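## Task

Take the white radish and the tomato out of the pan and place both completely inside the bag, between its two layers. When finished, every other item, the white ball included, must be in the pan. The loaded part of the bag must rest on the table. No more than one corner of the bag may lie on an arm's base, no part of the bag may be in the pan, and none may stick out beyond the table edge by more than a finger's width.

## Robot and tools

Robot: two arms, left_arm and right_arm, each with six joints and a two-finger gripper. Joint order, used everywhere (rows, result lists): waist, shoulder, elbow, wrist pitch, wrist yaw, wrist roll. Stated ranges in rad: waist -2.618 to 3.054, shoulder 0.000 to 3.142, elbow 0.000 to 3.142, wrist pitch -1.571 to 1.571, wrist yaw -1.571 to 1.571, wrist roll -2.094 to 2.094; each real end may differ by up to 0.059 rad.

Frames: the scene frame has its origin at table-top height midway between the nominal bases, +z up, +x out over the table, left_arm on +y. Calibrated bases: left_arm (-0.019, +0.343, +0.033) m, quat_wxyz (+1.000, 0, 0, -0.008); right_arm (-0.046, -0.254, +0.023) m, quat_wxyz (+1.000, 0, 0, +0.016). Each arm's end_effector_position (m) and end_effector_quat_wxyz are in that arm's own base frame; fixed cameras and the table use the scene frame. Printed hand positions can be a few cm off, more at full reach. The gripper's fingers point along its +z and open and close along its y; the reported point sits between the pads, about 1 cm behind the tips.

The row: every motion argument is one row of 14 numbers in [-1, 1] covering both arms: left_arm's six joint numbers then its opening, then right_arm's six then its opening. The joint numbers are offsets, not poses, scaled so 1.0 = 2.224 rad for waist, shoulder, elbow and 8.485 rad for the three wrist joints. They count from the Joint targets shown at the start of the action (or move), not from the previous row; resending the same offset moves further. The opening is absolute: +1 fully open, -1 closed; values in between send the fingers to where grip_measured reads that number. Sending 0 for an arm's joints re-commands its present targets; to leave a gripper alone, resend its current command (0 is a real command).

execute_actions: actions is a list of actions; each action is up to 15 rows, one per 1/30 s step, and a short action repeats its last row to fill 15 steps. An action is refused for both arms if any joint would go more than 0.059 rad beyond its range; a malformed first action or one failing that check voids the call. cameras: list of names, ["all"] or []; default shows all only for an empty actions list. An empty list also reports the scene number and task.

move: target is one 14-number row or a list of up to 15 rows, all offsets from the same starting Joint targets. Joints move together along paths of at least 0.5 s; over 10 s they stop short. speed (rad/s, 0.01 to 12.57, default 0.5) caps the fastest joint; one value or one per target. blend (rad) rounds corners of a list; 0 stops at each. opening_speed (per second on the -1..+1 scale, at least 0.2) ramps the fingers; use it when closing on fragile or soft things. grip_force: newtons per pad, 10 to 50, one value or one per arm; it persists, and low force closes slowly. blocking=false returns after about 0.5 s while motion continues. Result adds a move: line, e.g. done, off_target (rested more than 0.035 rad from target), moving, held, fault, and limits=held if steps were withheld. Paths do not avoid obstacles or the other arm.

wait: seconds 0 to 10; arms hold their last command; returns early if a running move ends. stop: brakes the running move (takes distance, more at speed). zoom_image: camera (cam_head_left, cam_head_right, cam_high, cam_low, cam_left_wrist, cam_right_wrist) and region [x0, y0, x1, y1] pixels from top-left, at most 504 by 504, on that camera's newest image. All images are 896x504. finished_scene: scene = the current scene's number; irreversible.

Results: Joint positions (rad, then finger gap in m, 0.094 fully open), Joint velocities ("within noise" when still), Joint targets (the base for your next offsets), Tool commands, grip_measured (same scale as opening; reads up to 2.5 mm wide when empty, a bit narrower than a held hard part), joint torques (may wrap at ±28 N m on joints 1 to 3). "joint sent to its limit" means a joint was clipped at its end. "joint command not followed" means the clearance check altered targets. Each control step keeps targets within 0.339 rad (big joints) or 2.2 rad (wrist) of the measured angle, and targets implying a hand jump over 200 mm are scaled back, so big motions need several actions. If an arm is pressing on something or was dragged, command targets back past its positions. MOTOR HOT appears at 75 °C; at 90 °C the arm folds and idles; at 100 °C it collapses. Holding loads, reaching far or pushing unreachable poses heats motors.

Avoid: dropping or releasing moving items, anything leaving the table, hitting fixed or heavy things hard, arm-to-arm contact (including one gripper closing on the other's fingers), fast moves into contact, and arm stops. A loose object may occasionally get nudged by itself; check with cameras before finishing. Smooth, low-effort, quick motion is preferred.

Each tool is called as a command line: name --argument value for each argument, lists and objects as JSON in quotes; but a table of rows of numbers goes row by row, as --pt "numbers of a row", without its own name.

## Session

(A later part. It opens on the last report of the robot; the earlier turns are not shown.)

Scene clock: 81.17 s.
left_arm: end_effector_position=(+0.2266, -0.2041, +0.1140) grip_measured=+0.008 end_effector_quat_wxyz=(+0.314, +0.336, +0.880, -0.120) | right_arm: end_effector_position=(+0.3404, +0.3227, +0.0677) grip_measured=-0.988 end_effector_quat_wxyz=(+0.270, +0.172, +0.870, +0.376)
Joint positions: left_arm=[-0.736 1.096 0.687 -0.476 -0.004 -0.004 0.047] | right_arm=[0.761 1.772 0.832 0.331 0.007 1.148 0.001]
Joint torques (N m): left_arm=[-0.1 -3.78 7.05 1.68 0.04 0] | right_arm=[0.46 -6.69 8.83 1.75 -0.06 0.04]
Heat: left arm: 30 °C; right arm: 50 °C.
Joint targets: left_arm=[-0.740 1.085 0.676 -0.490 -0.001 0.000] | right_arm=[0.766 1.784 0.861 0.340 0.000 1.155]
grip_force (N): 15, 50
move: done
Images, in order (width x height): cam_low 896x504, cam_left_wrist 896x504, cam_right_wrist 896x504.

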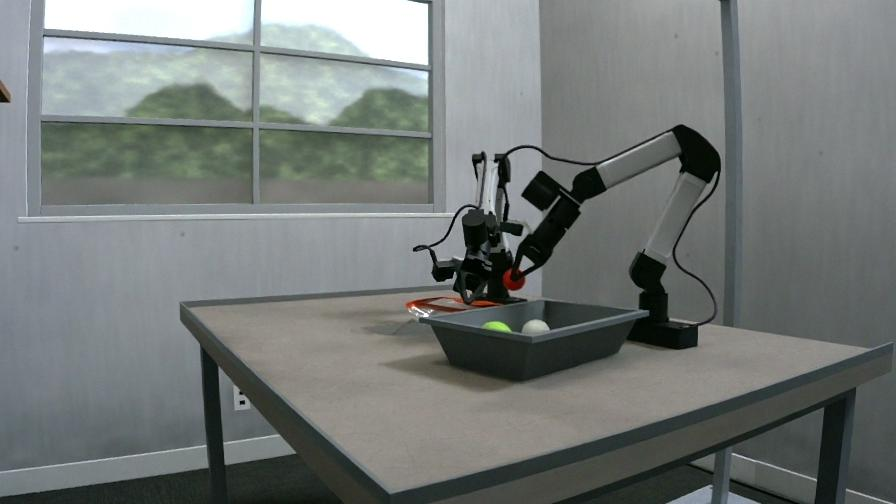

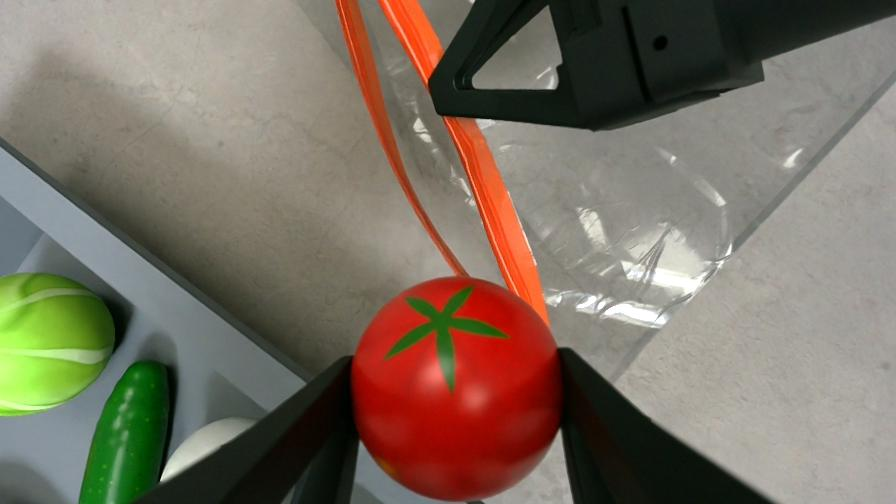

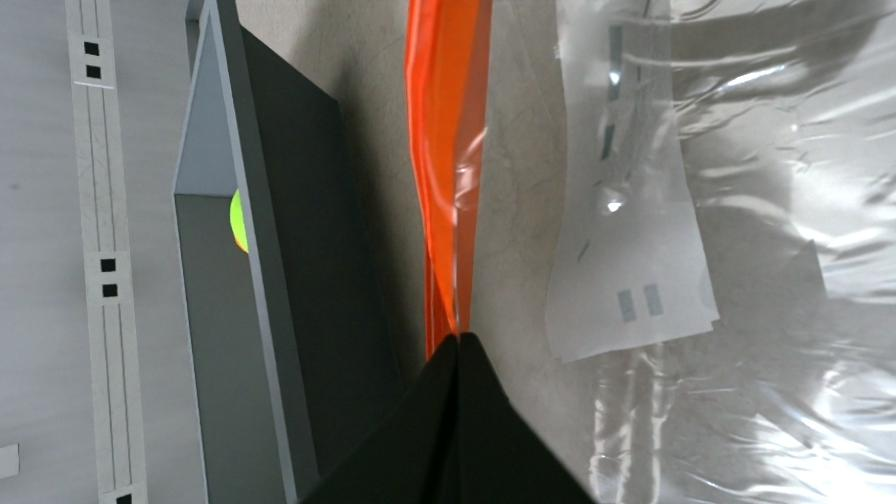

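move --target '[0,0,0,0,0,-0.185,-0.04,-0.0027,0.045,0.2284,-0.0961,0,-0.0359,-1]' --speed 0.5 --cameras '["cam_left_wrist","cam_right_wrist","cam_low","cam_head_right"]'

zoom_image --camera "cam_low" --region '[370, 120, 670, 340]'

zoom_image --camera "cam_head_right" --region '[240, 210, 480, 360]'

Scene clock: 85.83 s.
left_arm: end_effector_position=(+0.2266, -0.2041, +0.1140) grip_measured=+0.008 end_effector_quat_wxyz=(+0.140, -0.377, +0.863, -0.305) | right_arm: end_effector_position=(+0.3425, +0.3247, +0.0846) grip_measured=-0.988 end_effector_quat_wxyz=(+0.195, +0.048, +0.959, +0.200)
Joint positions: left_arm=[-0.736 1.096 0.687 -0.477 -0.004 -1.557 0.047] | right_arm=[0.761 1.868 1.339 -0.477 0.007 0.859 0.001]
Joint torques (N m): left_arm=[-0.1 -3.74 6.99 1.62 -0.03 -0.12] | right_arm=[-0.12 -7.73 9.54 1.21 -0.05 -0.05]
Heat: left arm: 30 °C; right arm: 48 °C.
Joint targets: left_arm=[-0.740 1.085 0.676 -0.490 -0.001 -1.570] | right_arm=[0.760 1.885 1.369 -0.475 0.000 0.850]
grip_force (N): 15, 50
move: done
Images, in order (width x height): cam_head_right 896x504, cam_low 896x504, cam_left_wrist 896x504, cam_right_wrist 896x504.

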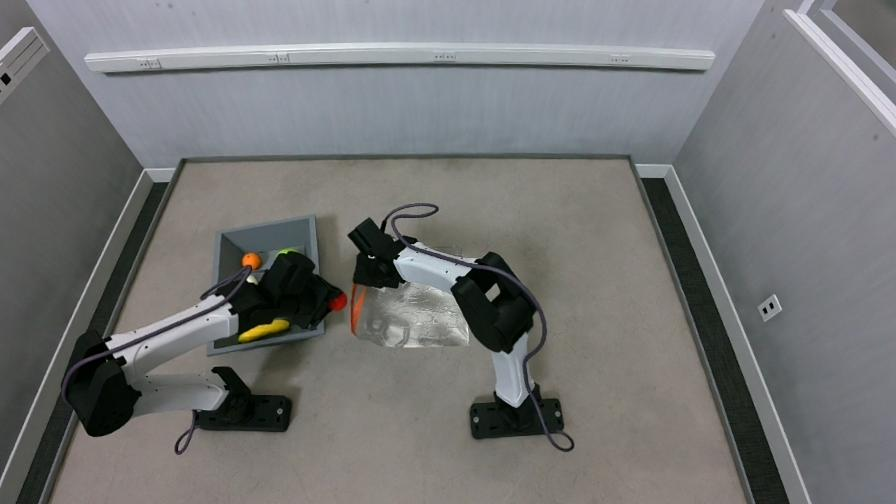

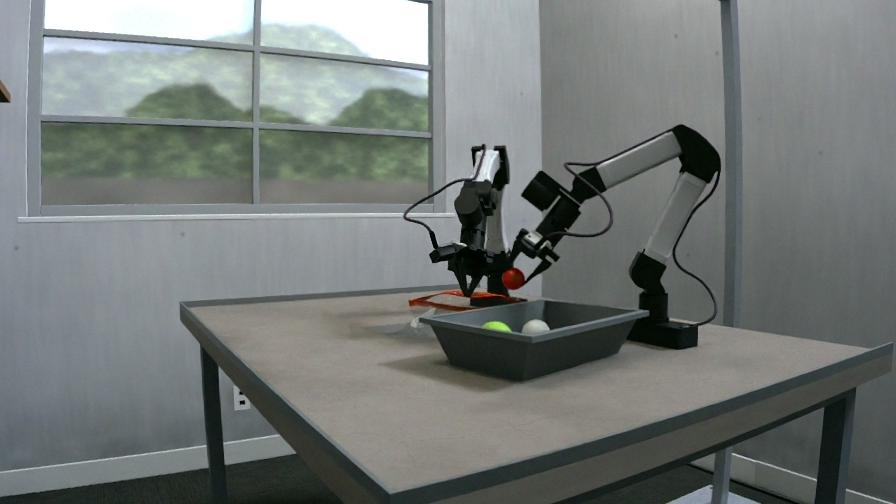

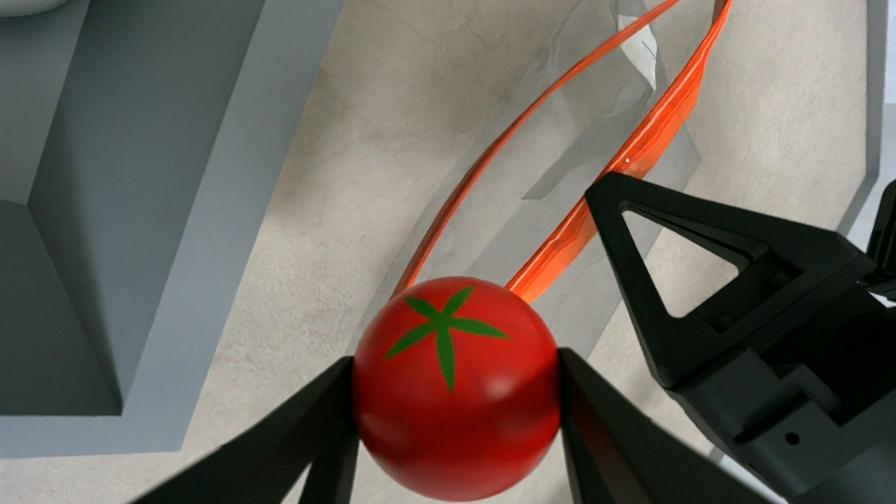

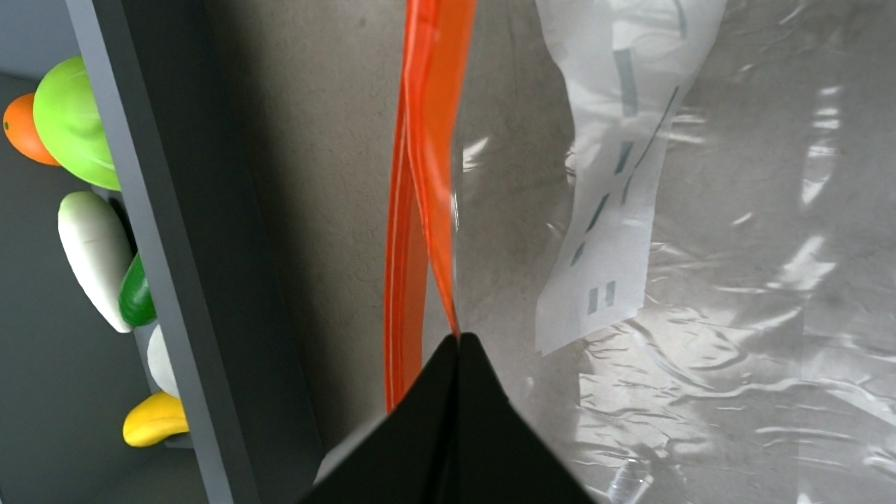

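Scaled by 1.680 from the camera's 896x504 image, which has a finer 1280x720 frame.

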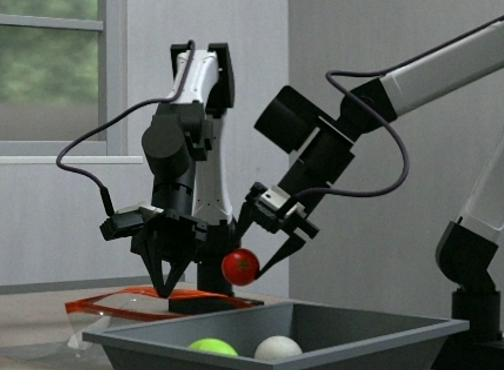

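Scaled by 2.100 from the camera's 896x504 image, which has a finer 1280x720 frame.

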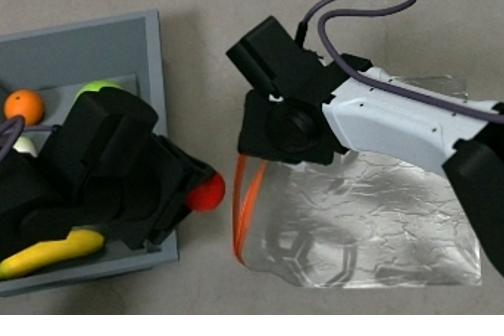

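move --target '[0,0.14,-0.0015,0.037,0,0,-0.04,0,0,0,0,0,0,-1]' --speed 0.3 --cameras '["cam_left_wrist","cam_right_wrist","cam_head_right","cam_low"]'

zoom_image --camera "cam_low" --region '[370, 120, 670, 340]'

Scene clock: 88.00 s.
left_arm: end_effector_position=(+0.2626, -0.2367, +0.0677) grip_measured=+0.008 end_effector_quat_wxyz=(+0.139, -0.377, +0.864, -0.304) | right_arm: end_effector_position=(+0.3424, +0.3245, +0.0845) grip_measured=-0.988 end_effector_quat_wxyz=(+0.194, +0.048, +0.959, +0.199)
Joint positions: left_arm=[-0.736 1.386 0.683 -0.186 -0.004 -1.558 0.047] | right_arm=[0.761 1.868 1.339 -0.478 0.007 0.858 0.001]
Joint torques (N m): left_arm=[-0.12 -4.07 6.43 1.86 -0.03 -0.11] | right_arm=[0.18 -7.75 9.54 1.23 -0.05 -0.06]
Heat: left arm: 30 °C; right arm: 48 °C.
Joint targets: left_arm=[-0.740 1.397 0.672 -0.176 -0.001 -1.570] | right_arm=[0.760 1.885 1.369 -0.475 0.000 0.850]
grip_force (N): 15, 50
move: done
Images, in order (width x height): cam_head_right 896x504, cam_low 896x504, cam_left_wrist 896x504, cam_right_wrist 896x504.

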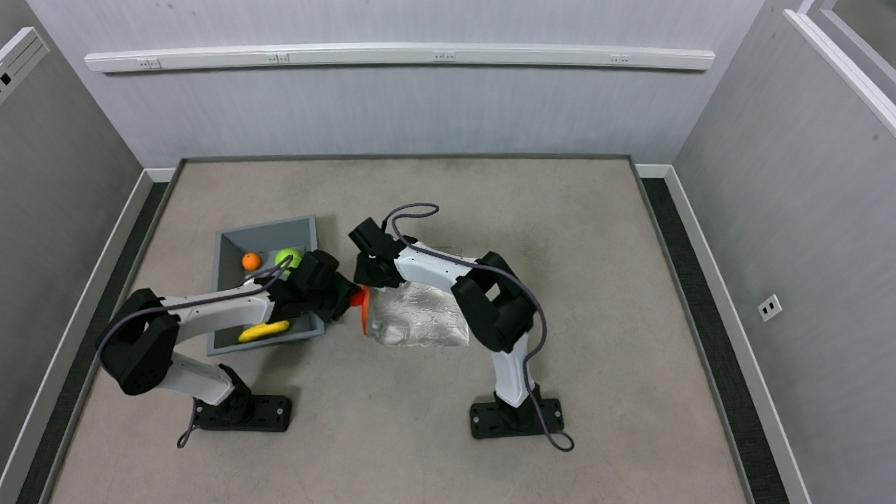

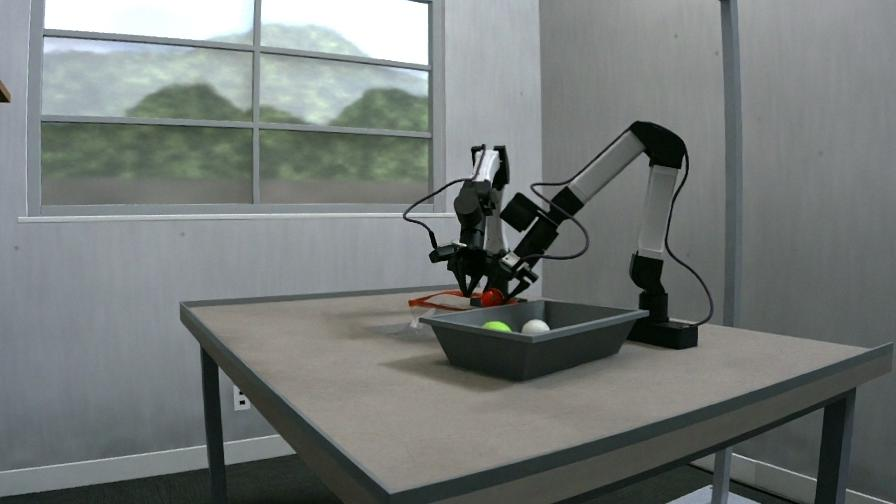

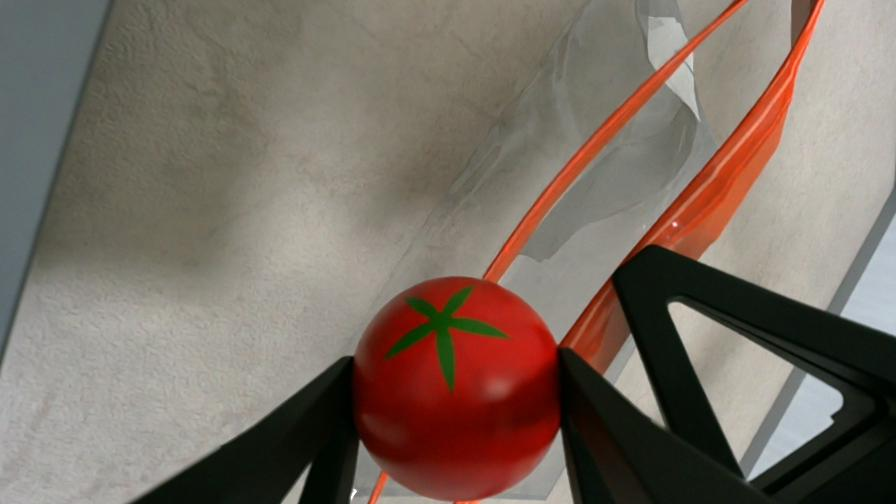

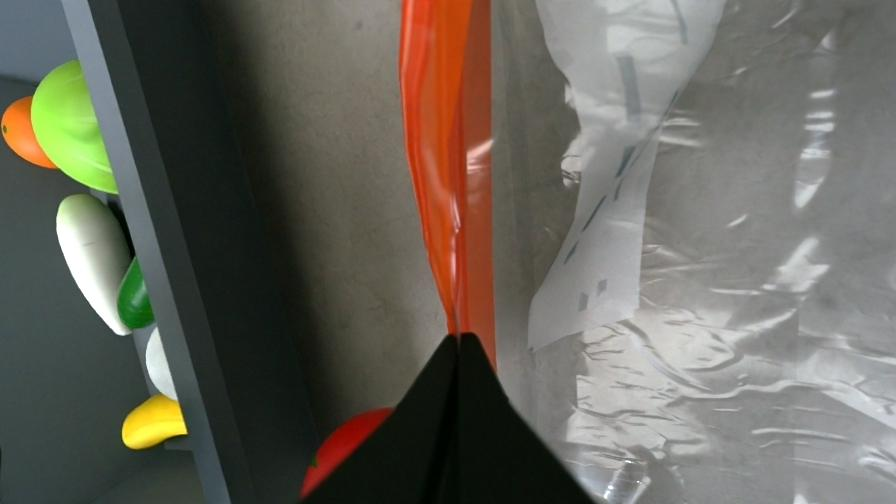

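Scaled by 1.680 from the camera's 896x504 image, which has a finer 1280x720 frame.

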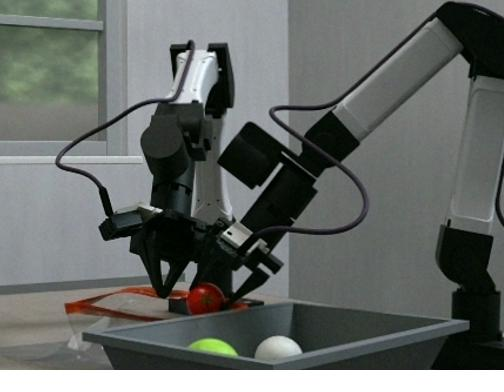

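move --pt "-0.03 0.02 0.005 0.004 0 0 -0.04 0 0 0 0 0 0 -1" --pt "-0.045 0.1219 0.0418 0.0225 0 0 -0.04 0 0 0 0 0 0 -1" --speed 0.25 --blend 0.03 --cameras '["cam_left_wrist","cam_right_wrist","cam_low"]'

zoom_image --camera "cam_low" --region '[370, 120, 670, 340]'

Scene clock: 90.67 s.
left_arm: end_effector_position=(+0.2587, -0.2798, +0.0258) grip_measured=+0.008 end_effector_quat_wxyz=(+0.118, -0.340, +0.886, -0.291) | right_arm: end_effector_position=(+0.3422, +0.3242, +0.0842) grip_measured=-0.988 end_effector_quat_wxyz=(+0.194, +0.048, +0.960, +0.199)
Joint positions: left_arm=[-0.826 1.616 0.727 -0.042 -0.004 -1.559 0.047] | right_arm=[0.761 1.868 1.339 -0.48 0.006 0.858 0.001]
Joint torques (N m): left_arm=[0.24 -6.61 6.72 1.68 -0.05 -0.01] | right_arm=[-0.36 -7.75 9.52 1.24 -0.05 -0.06]
Heat: left arm: 31 °C; right arm: 47 °C.
Joint targets: left_arm=[-0.826 1.614 0.727 -0.043 -0.004 -1.559] | right_arm=[0.759 1.885 1.369 -0.476 0.000 0.850]
grip_force (N): 15, 50
move: held (left_arm; a check stopped the path); path passed 1 of 2 targets; limits=held; left_arm: the wrist pitch is farthest, 0.057 rad from its target
joint command not followed: on one or more control steps a check withheld the commanded joint targets of the left arm, and it was not sent them on those steps.
cause: the commanded joint targets, or the way to them, would bring a part of the robot too close to another arm (this arm's wrist (the part past the wrist pitch) and the right arm's gripper housing, at the place that arm is still heading or pushing toward).
Images, in order (width x height): cam_low 896x504, cam_left_wrist 896x504, cam_right_wrist 896x504.

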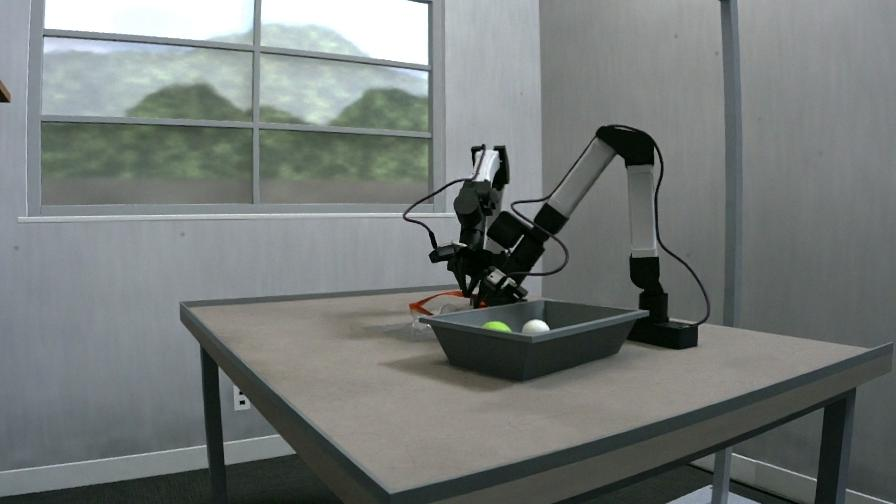

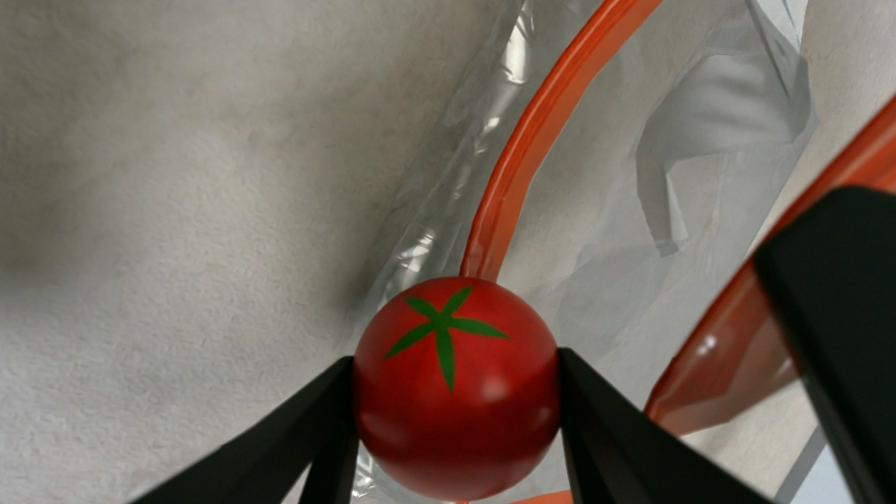

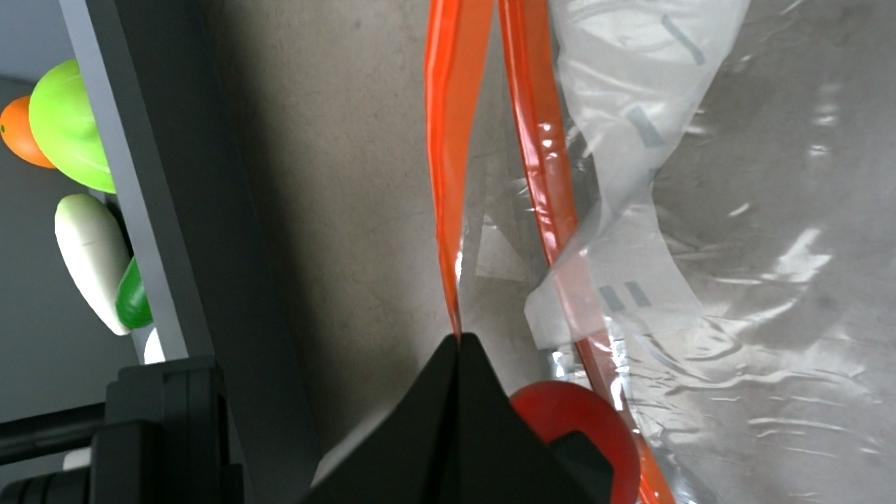

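Scaled by 1.680 from the camera's 896x504 image, which has a finer 1280x720 frame.

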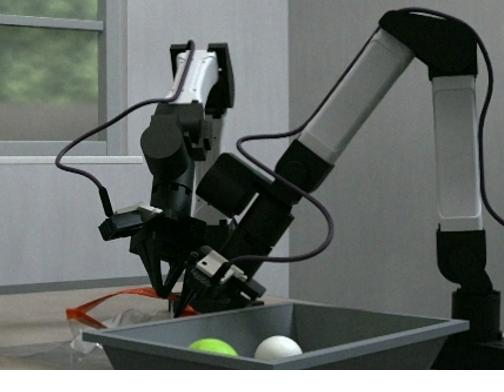

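move --pt "0.0 -0.1 -0.03 -0.02 0 0 -0.04 0 0 0 0 0 0 -1" --pt "0.0387 -0.238 -0.0229 -0.0527 0 0 -0.04 0 0 0 0 0 0 -1" --speed 0.5 --blend 0.05 --cameras '["cam_left_wrist","cam_right_wrist"]'

Scene clock: 92.93 s.
left_arm: end_effector_position=(+0.2223, -0.2044, +0.1099) grip_measured=+0.008 end_effector_quat_wxyz=(+0.137, -0.373, +0.866, -0.303) | right_arm: end_effector_position=(+0.3425, +0.3246, +0.0849) grip_measured=-0.988 end_effector_quat_wxyz=(+0.194, +0.047, +0.959, +0.199)
Joint positions: left_arm=[-0.746 1.092 0.674 -0.476 -0.004 -1.559 0.047] | right_arm=[0.761 1.868 1.341 -0.48 0.006 0.858 0.001]
Joint torques (N m): left_arm=[0.66 -3.45 8.23 1.62 -0.06 0] | right_arm=[-0.1 -7.75 9.36 1.25 -0.04 -0.06]
Heat: left arm: 31 °C; right arm: 47 °C.
Joint targets: left_arm=[-0.740 1.084 0.676 -0.490 -0.004 -1.559] | right_arm=[0.759 1.885 1.369 -0.476 0.000 0.850]
grip_force (N): 15, 50
move: done
Images, in order (width x height): cam_left_wrist 896x504, cam_right_wrist 896x504.

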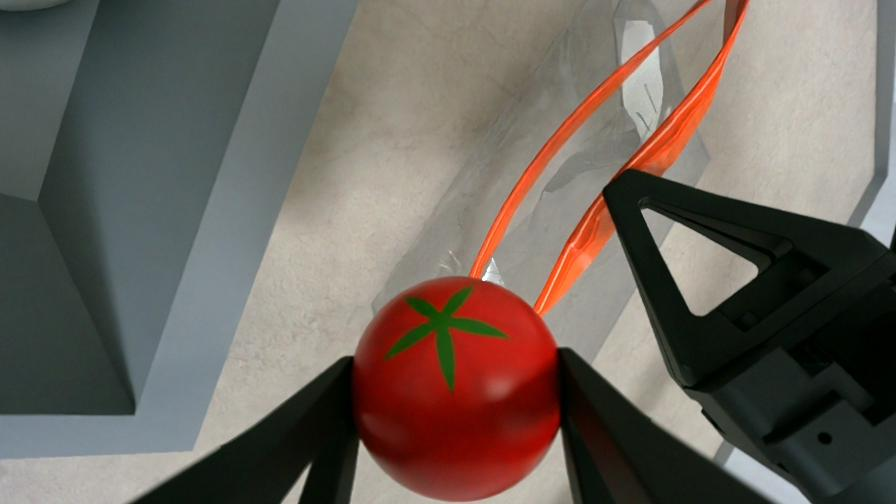

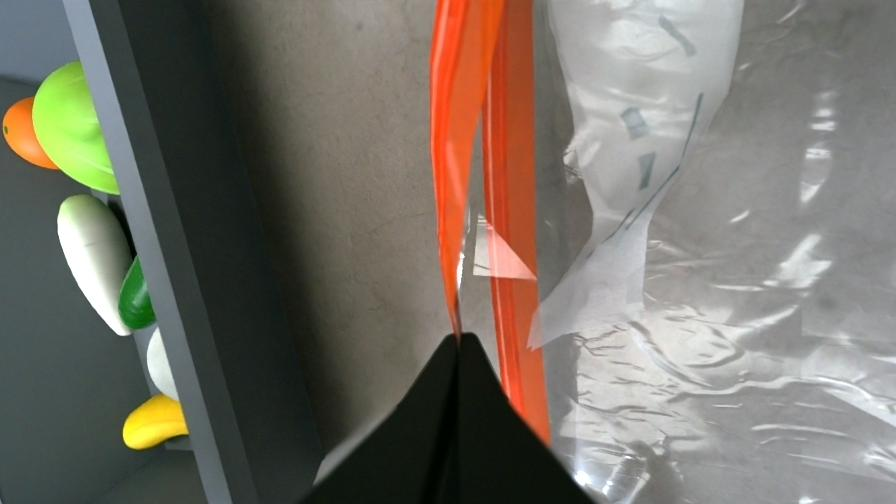

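move --pt "0.108 0 0 0 0 0 -0.04 0 0 0 0 0 0 -1" --pt "0.108 0 0 0 0 0 -0.04 0.0297 0.0854 0.0274 0.0172 0 0.0082 -1" --pt "0.108 0 0 0 0 0 -0.04 0.018 0.045 0.0881 -0.0052 0 0.004 -1" --speed '[0.6,0.25,0.2]' --cameras '["cam_left_wrist","cam_right_wrist","cam_head_right"]'

zoom_image --camera "cam_head_right" --region '[240, 210, 480, 360]'

Scene clock: 97.60 s.
left_arm: end_effector_position=(+0.2645, -0.1456, +0.1099) grip_measured=+0.008 end_effector_quat_wxyz=(+0.172, -0.475, +0.815, -0.284) | right_arm: end_effector_position=(+0.3558, +0.3686, +0.0743) grip_measured=-0.988 end_effector_quat_wxyz=(+0.182, +0.043, +0.961, +0.203)
Joint positions: left_arm=[-0.506 1.092 0.674 -0.476 -0.004 -1.559 0.047] | right_arm=[0.805 2.035 1.538 -0.521 0.006 0.893 0.001]
Joint torques (N m): left_arm=[0.64 -3.49 8.23 1.61 -0.05 -0.01] | right_arm=[-0.51 -14.98 9.32 1.19 -0.04 -0.08]
Heat: left arm: 31 °C; right arm: 47 °C.
Joint targets: left_arm=[-0.500 1.084 0.676 -0.490 -0.004 -1.559] | right_arm=[0.800 1.985 1.565 -0.520 0.000 0.884]
grip_force (N): 15, 50
move: off_target (right_arm); right_arm: the shoulder is farthest, 0.050 rad from its target
Images, in order (width x height): cam_head_right 896x504, cam_left_wrist 896x504, cam_right_wrist 896x504.

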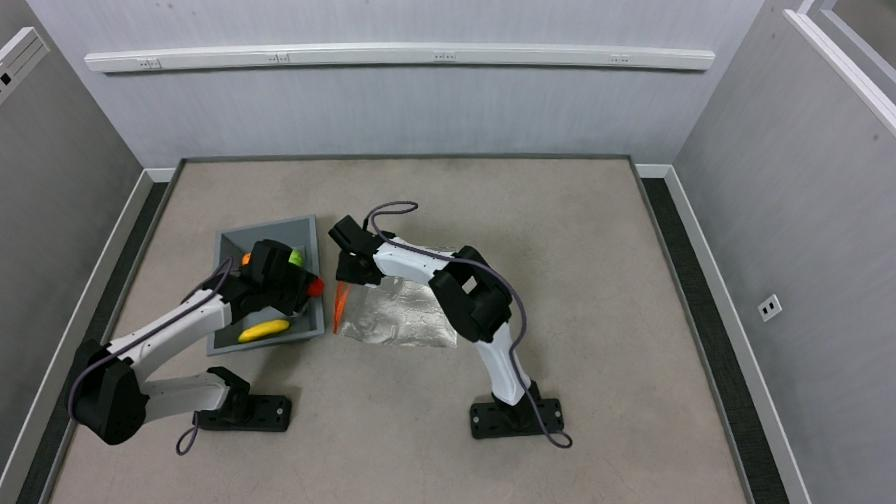

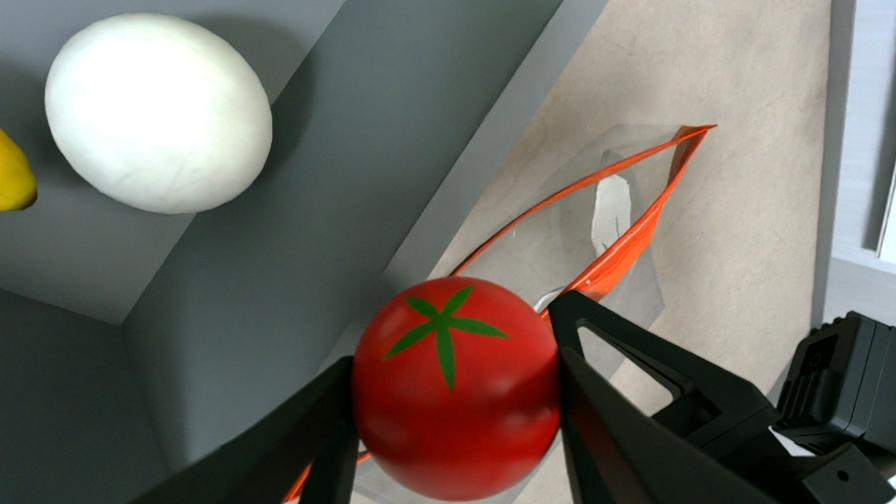

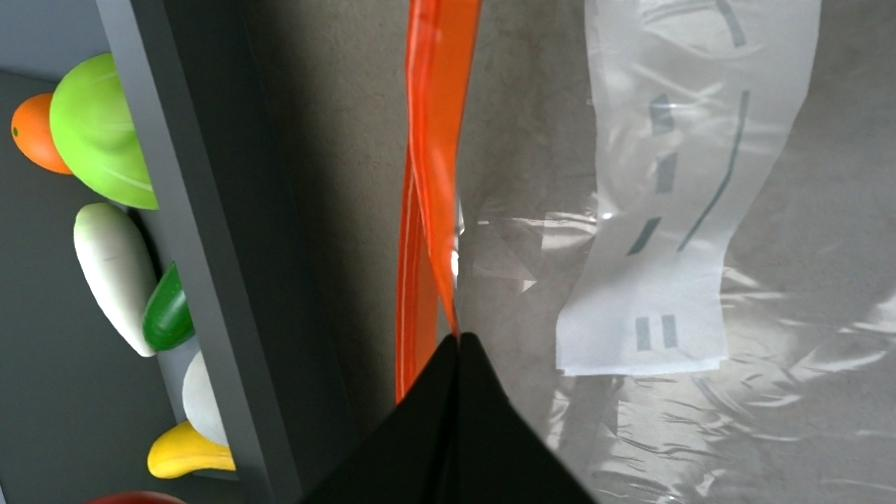

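Scaled by 2.100 from the camera's 896x504 image, which has a finer 1280x720 frame.

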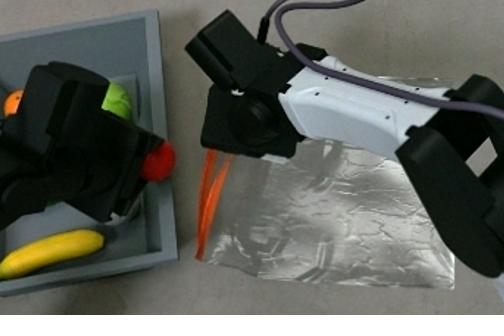

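move --pt "0 0 0 0 0 0 -0.04 -0.0153 -0.018 -0.0589 0.0082 0 -0.0035 -1" --pt "-0.0675 0 0 0 0 0.094 -0.04 -0.0153 -0.018 -0.0589 0.0082 0 -0.0035 -1" --speed '[0.2,0.5]' --cameras '["cam_left_wrist","cam_right_wrist","cam_low"]'

zoom_image --camera "cam_low" --region '[370, 120, 670, 340]'

Scene clock: 101.53 s.
left_arm: end_effector_position=(+0.2418, -0.1805, +0.1098) grip_measured=+0.008 end_effector_quat_wxyz=(+0.253, -0.062, +0.941, -0.214) | right_arm: end_effector_position=(+0.3570, +0.3452, +0.0602) grip_measured=-0.988 end_effector_quat_wxyz=(+0.184, +0.045, +0.963, +0.192)
Joint positions: left_arm=[-0.644 1.092 0.674 -0.477 -0.004 -0.774 0.047] | right_arm=[0.771 2.001 1.437 -0.468 0.006 0.863 0.001]
Joint torques (N m): left_arm=[-0.25 -3.49 8.27 1.65 -0.04 0.09] | right_arm=[-0.46 -15.17 6.32 1.35 -0.04 -0.07]
Heat: left arm: 31 °C; right arm: 49 °C.
Joint targets: left_arm=[-0.650 1.084 0.676 -0.490 -0.004 -0.761] | right_arm=[0.766 1.944 1.434 -0.450 0.000 0.855]
grip_force (N): 15, 50
move: off_target (right_arm); right_arm: the shoulder is farthest, 0.056 rad from its target
Images, in order (width x height): cam_low 896x504, cam_left_wrist 896x504, cam_right_wrist 896x504.

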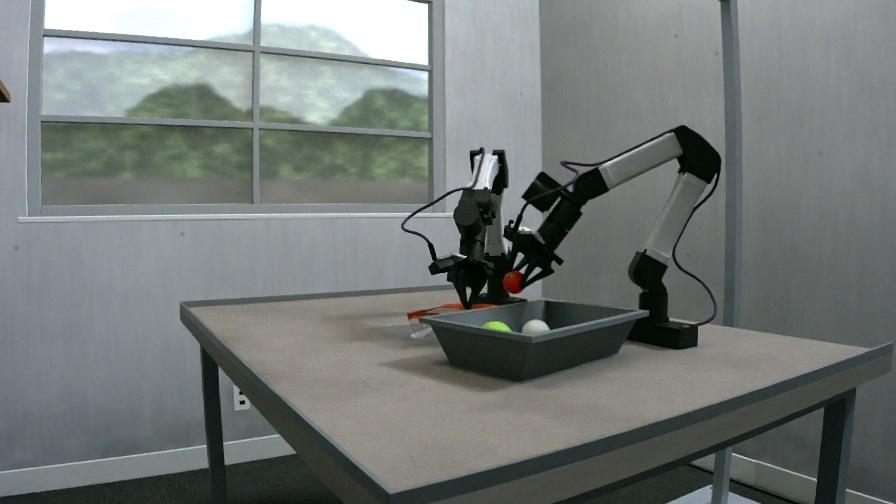

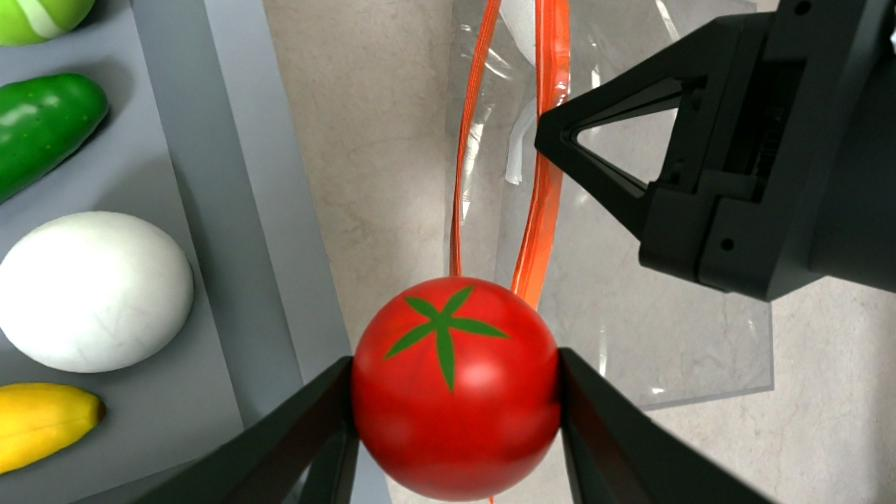

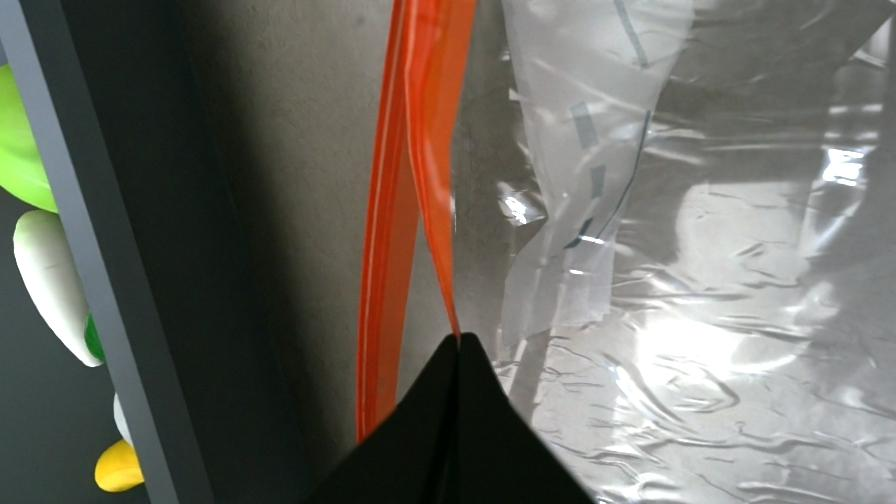

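Scaled by 1.680 from the camera's 896x504 image, which has a finer 1280x720 frame.

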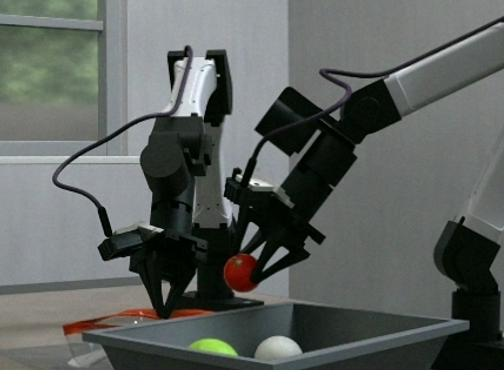

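move --pt "-0.0202 0.1203 -0.0045 0.0327 0 0 -0.04 0 0 0 0 0 0 -1" --speed 0.35 --cameras '["cam_left_wrist","cam_right_wrist","cam_head_right"]'

Scene clock: 104.07 s.
left_arm: end_effector_position=(+0.2657, -0.2178, +0.0714) grip_measured=+0.007 end_effector_quat_wxyz=(+0.246, -0.041, +0.944, -0.218) | right_arm: end_effector_position=(+0.3579, +0.3448, +0.0605) grip_measured=-0.988 end_effector_quat_wxyz=(+0.185, +0.046, +0.963, +0.193)
Joint positions: left_arm=[-0.689 1.342 0.674 -0.233 -0.004 -0.773 0.047] | right_arm=[0.769 2.001 1.437 -0.466 0.006 0.863 0.001]
Joint torques (N m): left_arm=[-0.28 -3.88 6.82 2.02 -0.03 0.1] | right_arm=[-0.29 -15.17 6.3 1.34 -0.04 -0.07]
Heat: left arm: 31 °C; right arm: 51 °C.
Joint targets: left_arm=[-0.695 1.352 0.666 -0.213 -0.004 -0.761] | right_arm=[0.765 1.944 1.434 -0.450 0.000 0.855]
grip_force (N): 15, 50
move: off_target (right_arm); right_arm: the shoulder is farthest, 0.057 rad from its target
Images, in order (width x height): cam_head_right 896x504, cam_left_wrist 896x504, cam_right_wrist 896x504.

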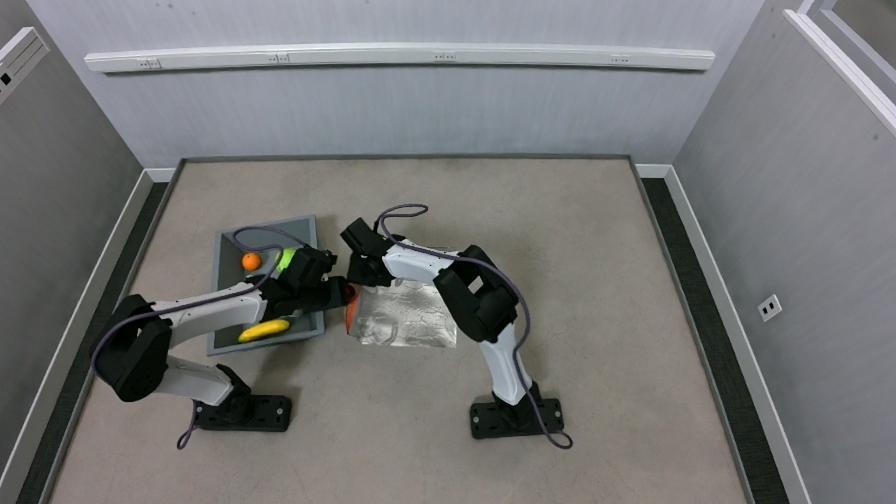

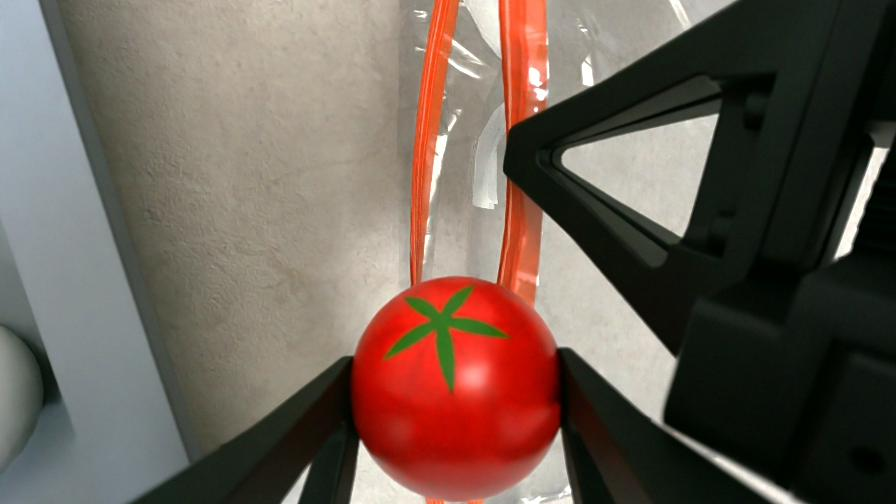

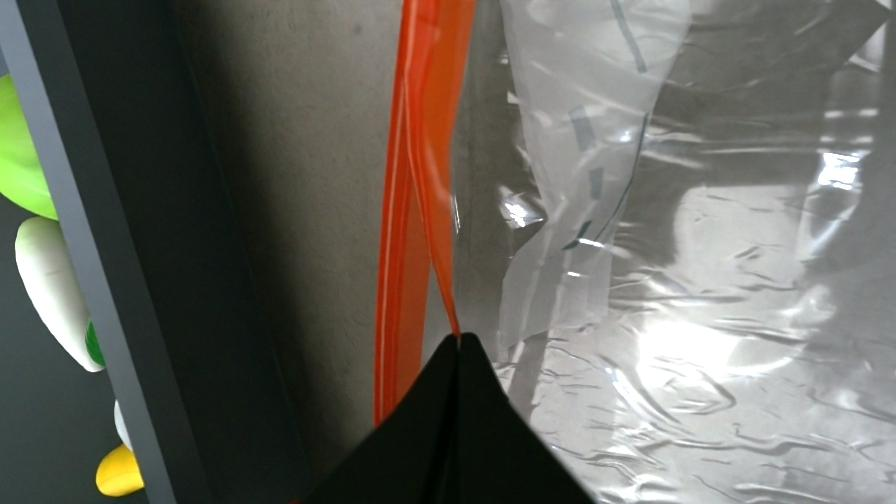

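move --target '[0,0,0,0,0,0,-0.04,-0.022,-0.03,-0.032,0.003,0,-0.0035,-1]' --speed 0.2 --cameras '["cam_left_wrist","cam_right_wrist"]'

Scene clock: 105.47 s.
left_arm: end_effector_position=(+0.2675, -0.2193, +0.0733) grip_measured=+0.007 end_effector_quat_wxyz=(+0.250, -0.040, +0.942, -0.222) | right_arm: end_effector_position=(+0.3655, +0.3190, +0.0725) grip_measured=-0.988 end_effector_quat_wxyz=(+0.202, +0.055, +0.958, +0.194)
Joint positions: left_arm=[-0.689 1.342 0.674 -0.221 -0.004 -0.773 0.047] | right_arm=[0.72 1.928 1.368 -0.443 0.006 0.834 0.001]
Joint torques (N m): left_arm=[-0.28 -3.89 6.82 1.9 -0.03 0.08] | right_arm=[-0.39 -14.02 6.22 1.36 -0.05 -0.12]
Heat: left arm: 31 °C; right arm: 51 °C.
Joint targets: left_arm=[-0.695 1.352 0.666 -0.213 -0.004 -0.761] | right_arm=[0.717 1.878 1.363 -0.424 0.000 0.825]
grip_force (N): 15, 50
move: off_target (right_arm); right_arm: the shoulder is farthest, 0.050 rad from its target
Images, in order (width x height): cam_left_wrist 896x504, cam_right_wrist 896x504.

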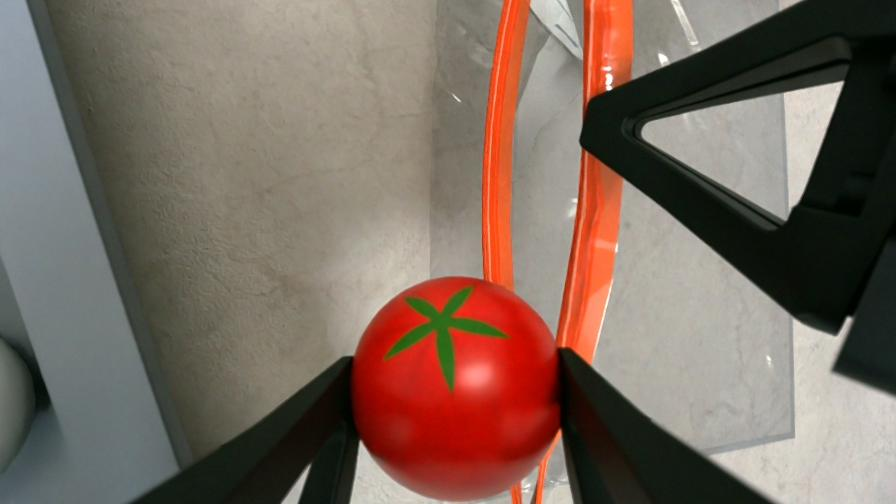

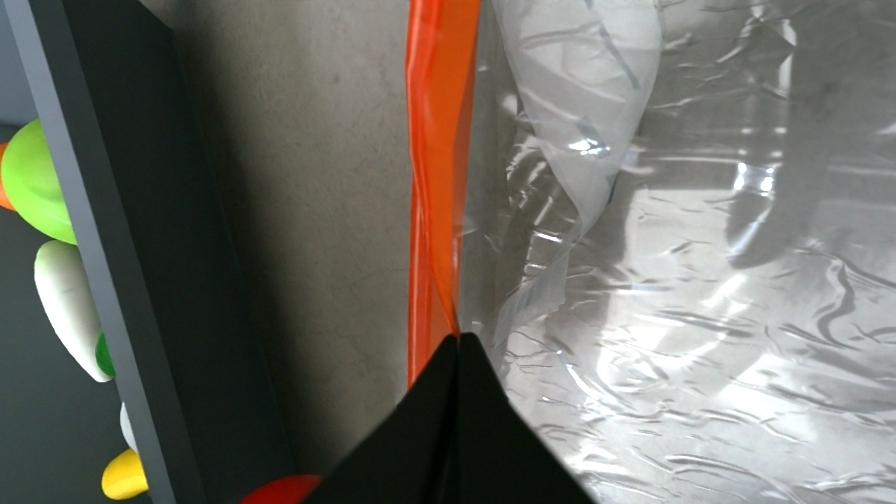

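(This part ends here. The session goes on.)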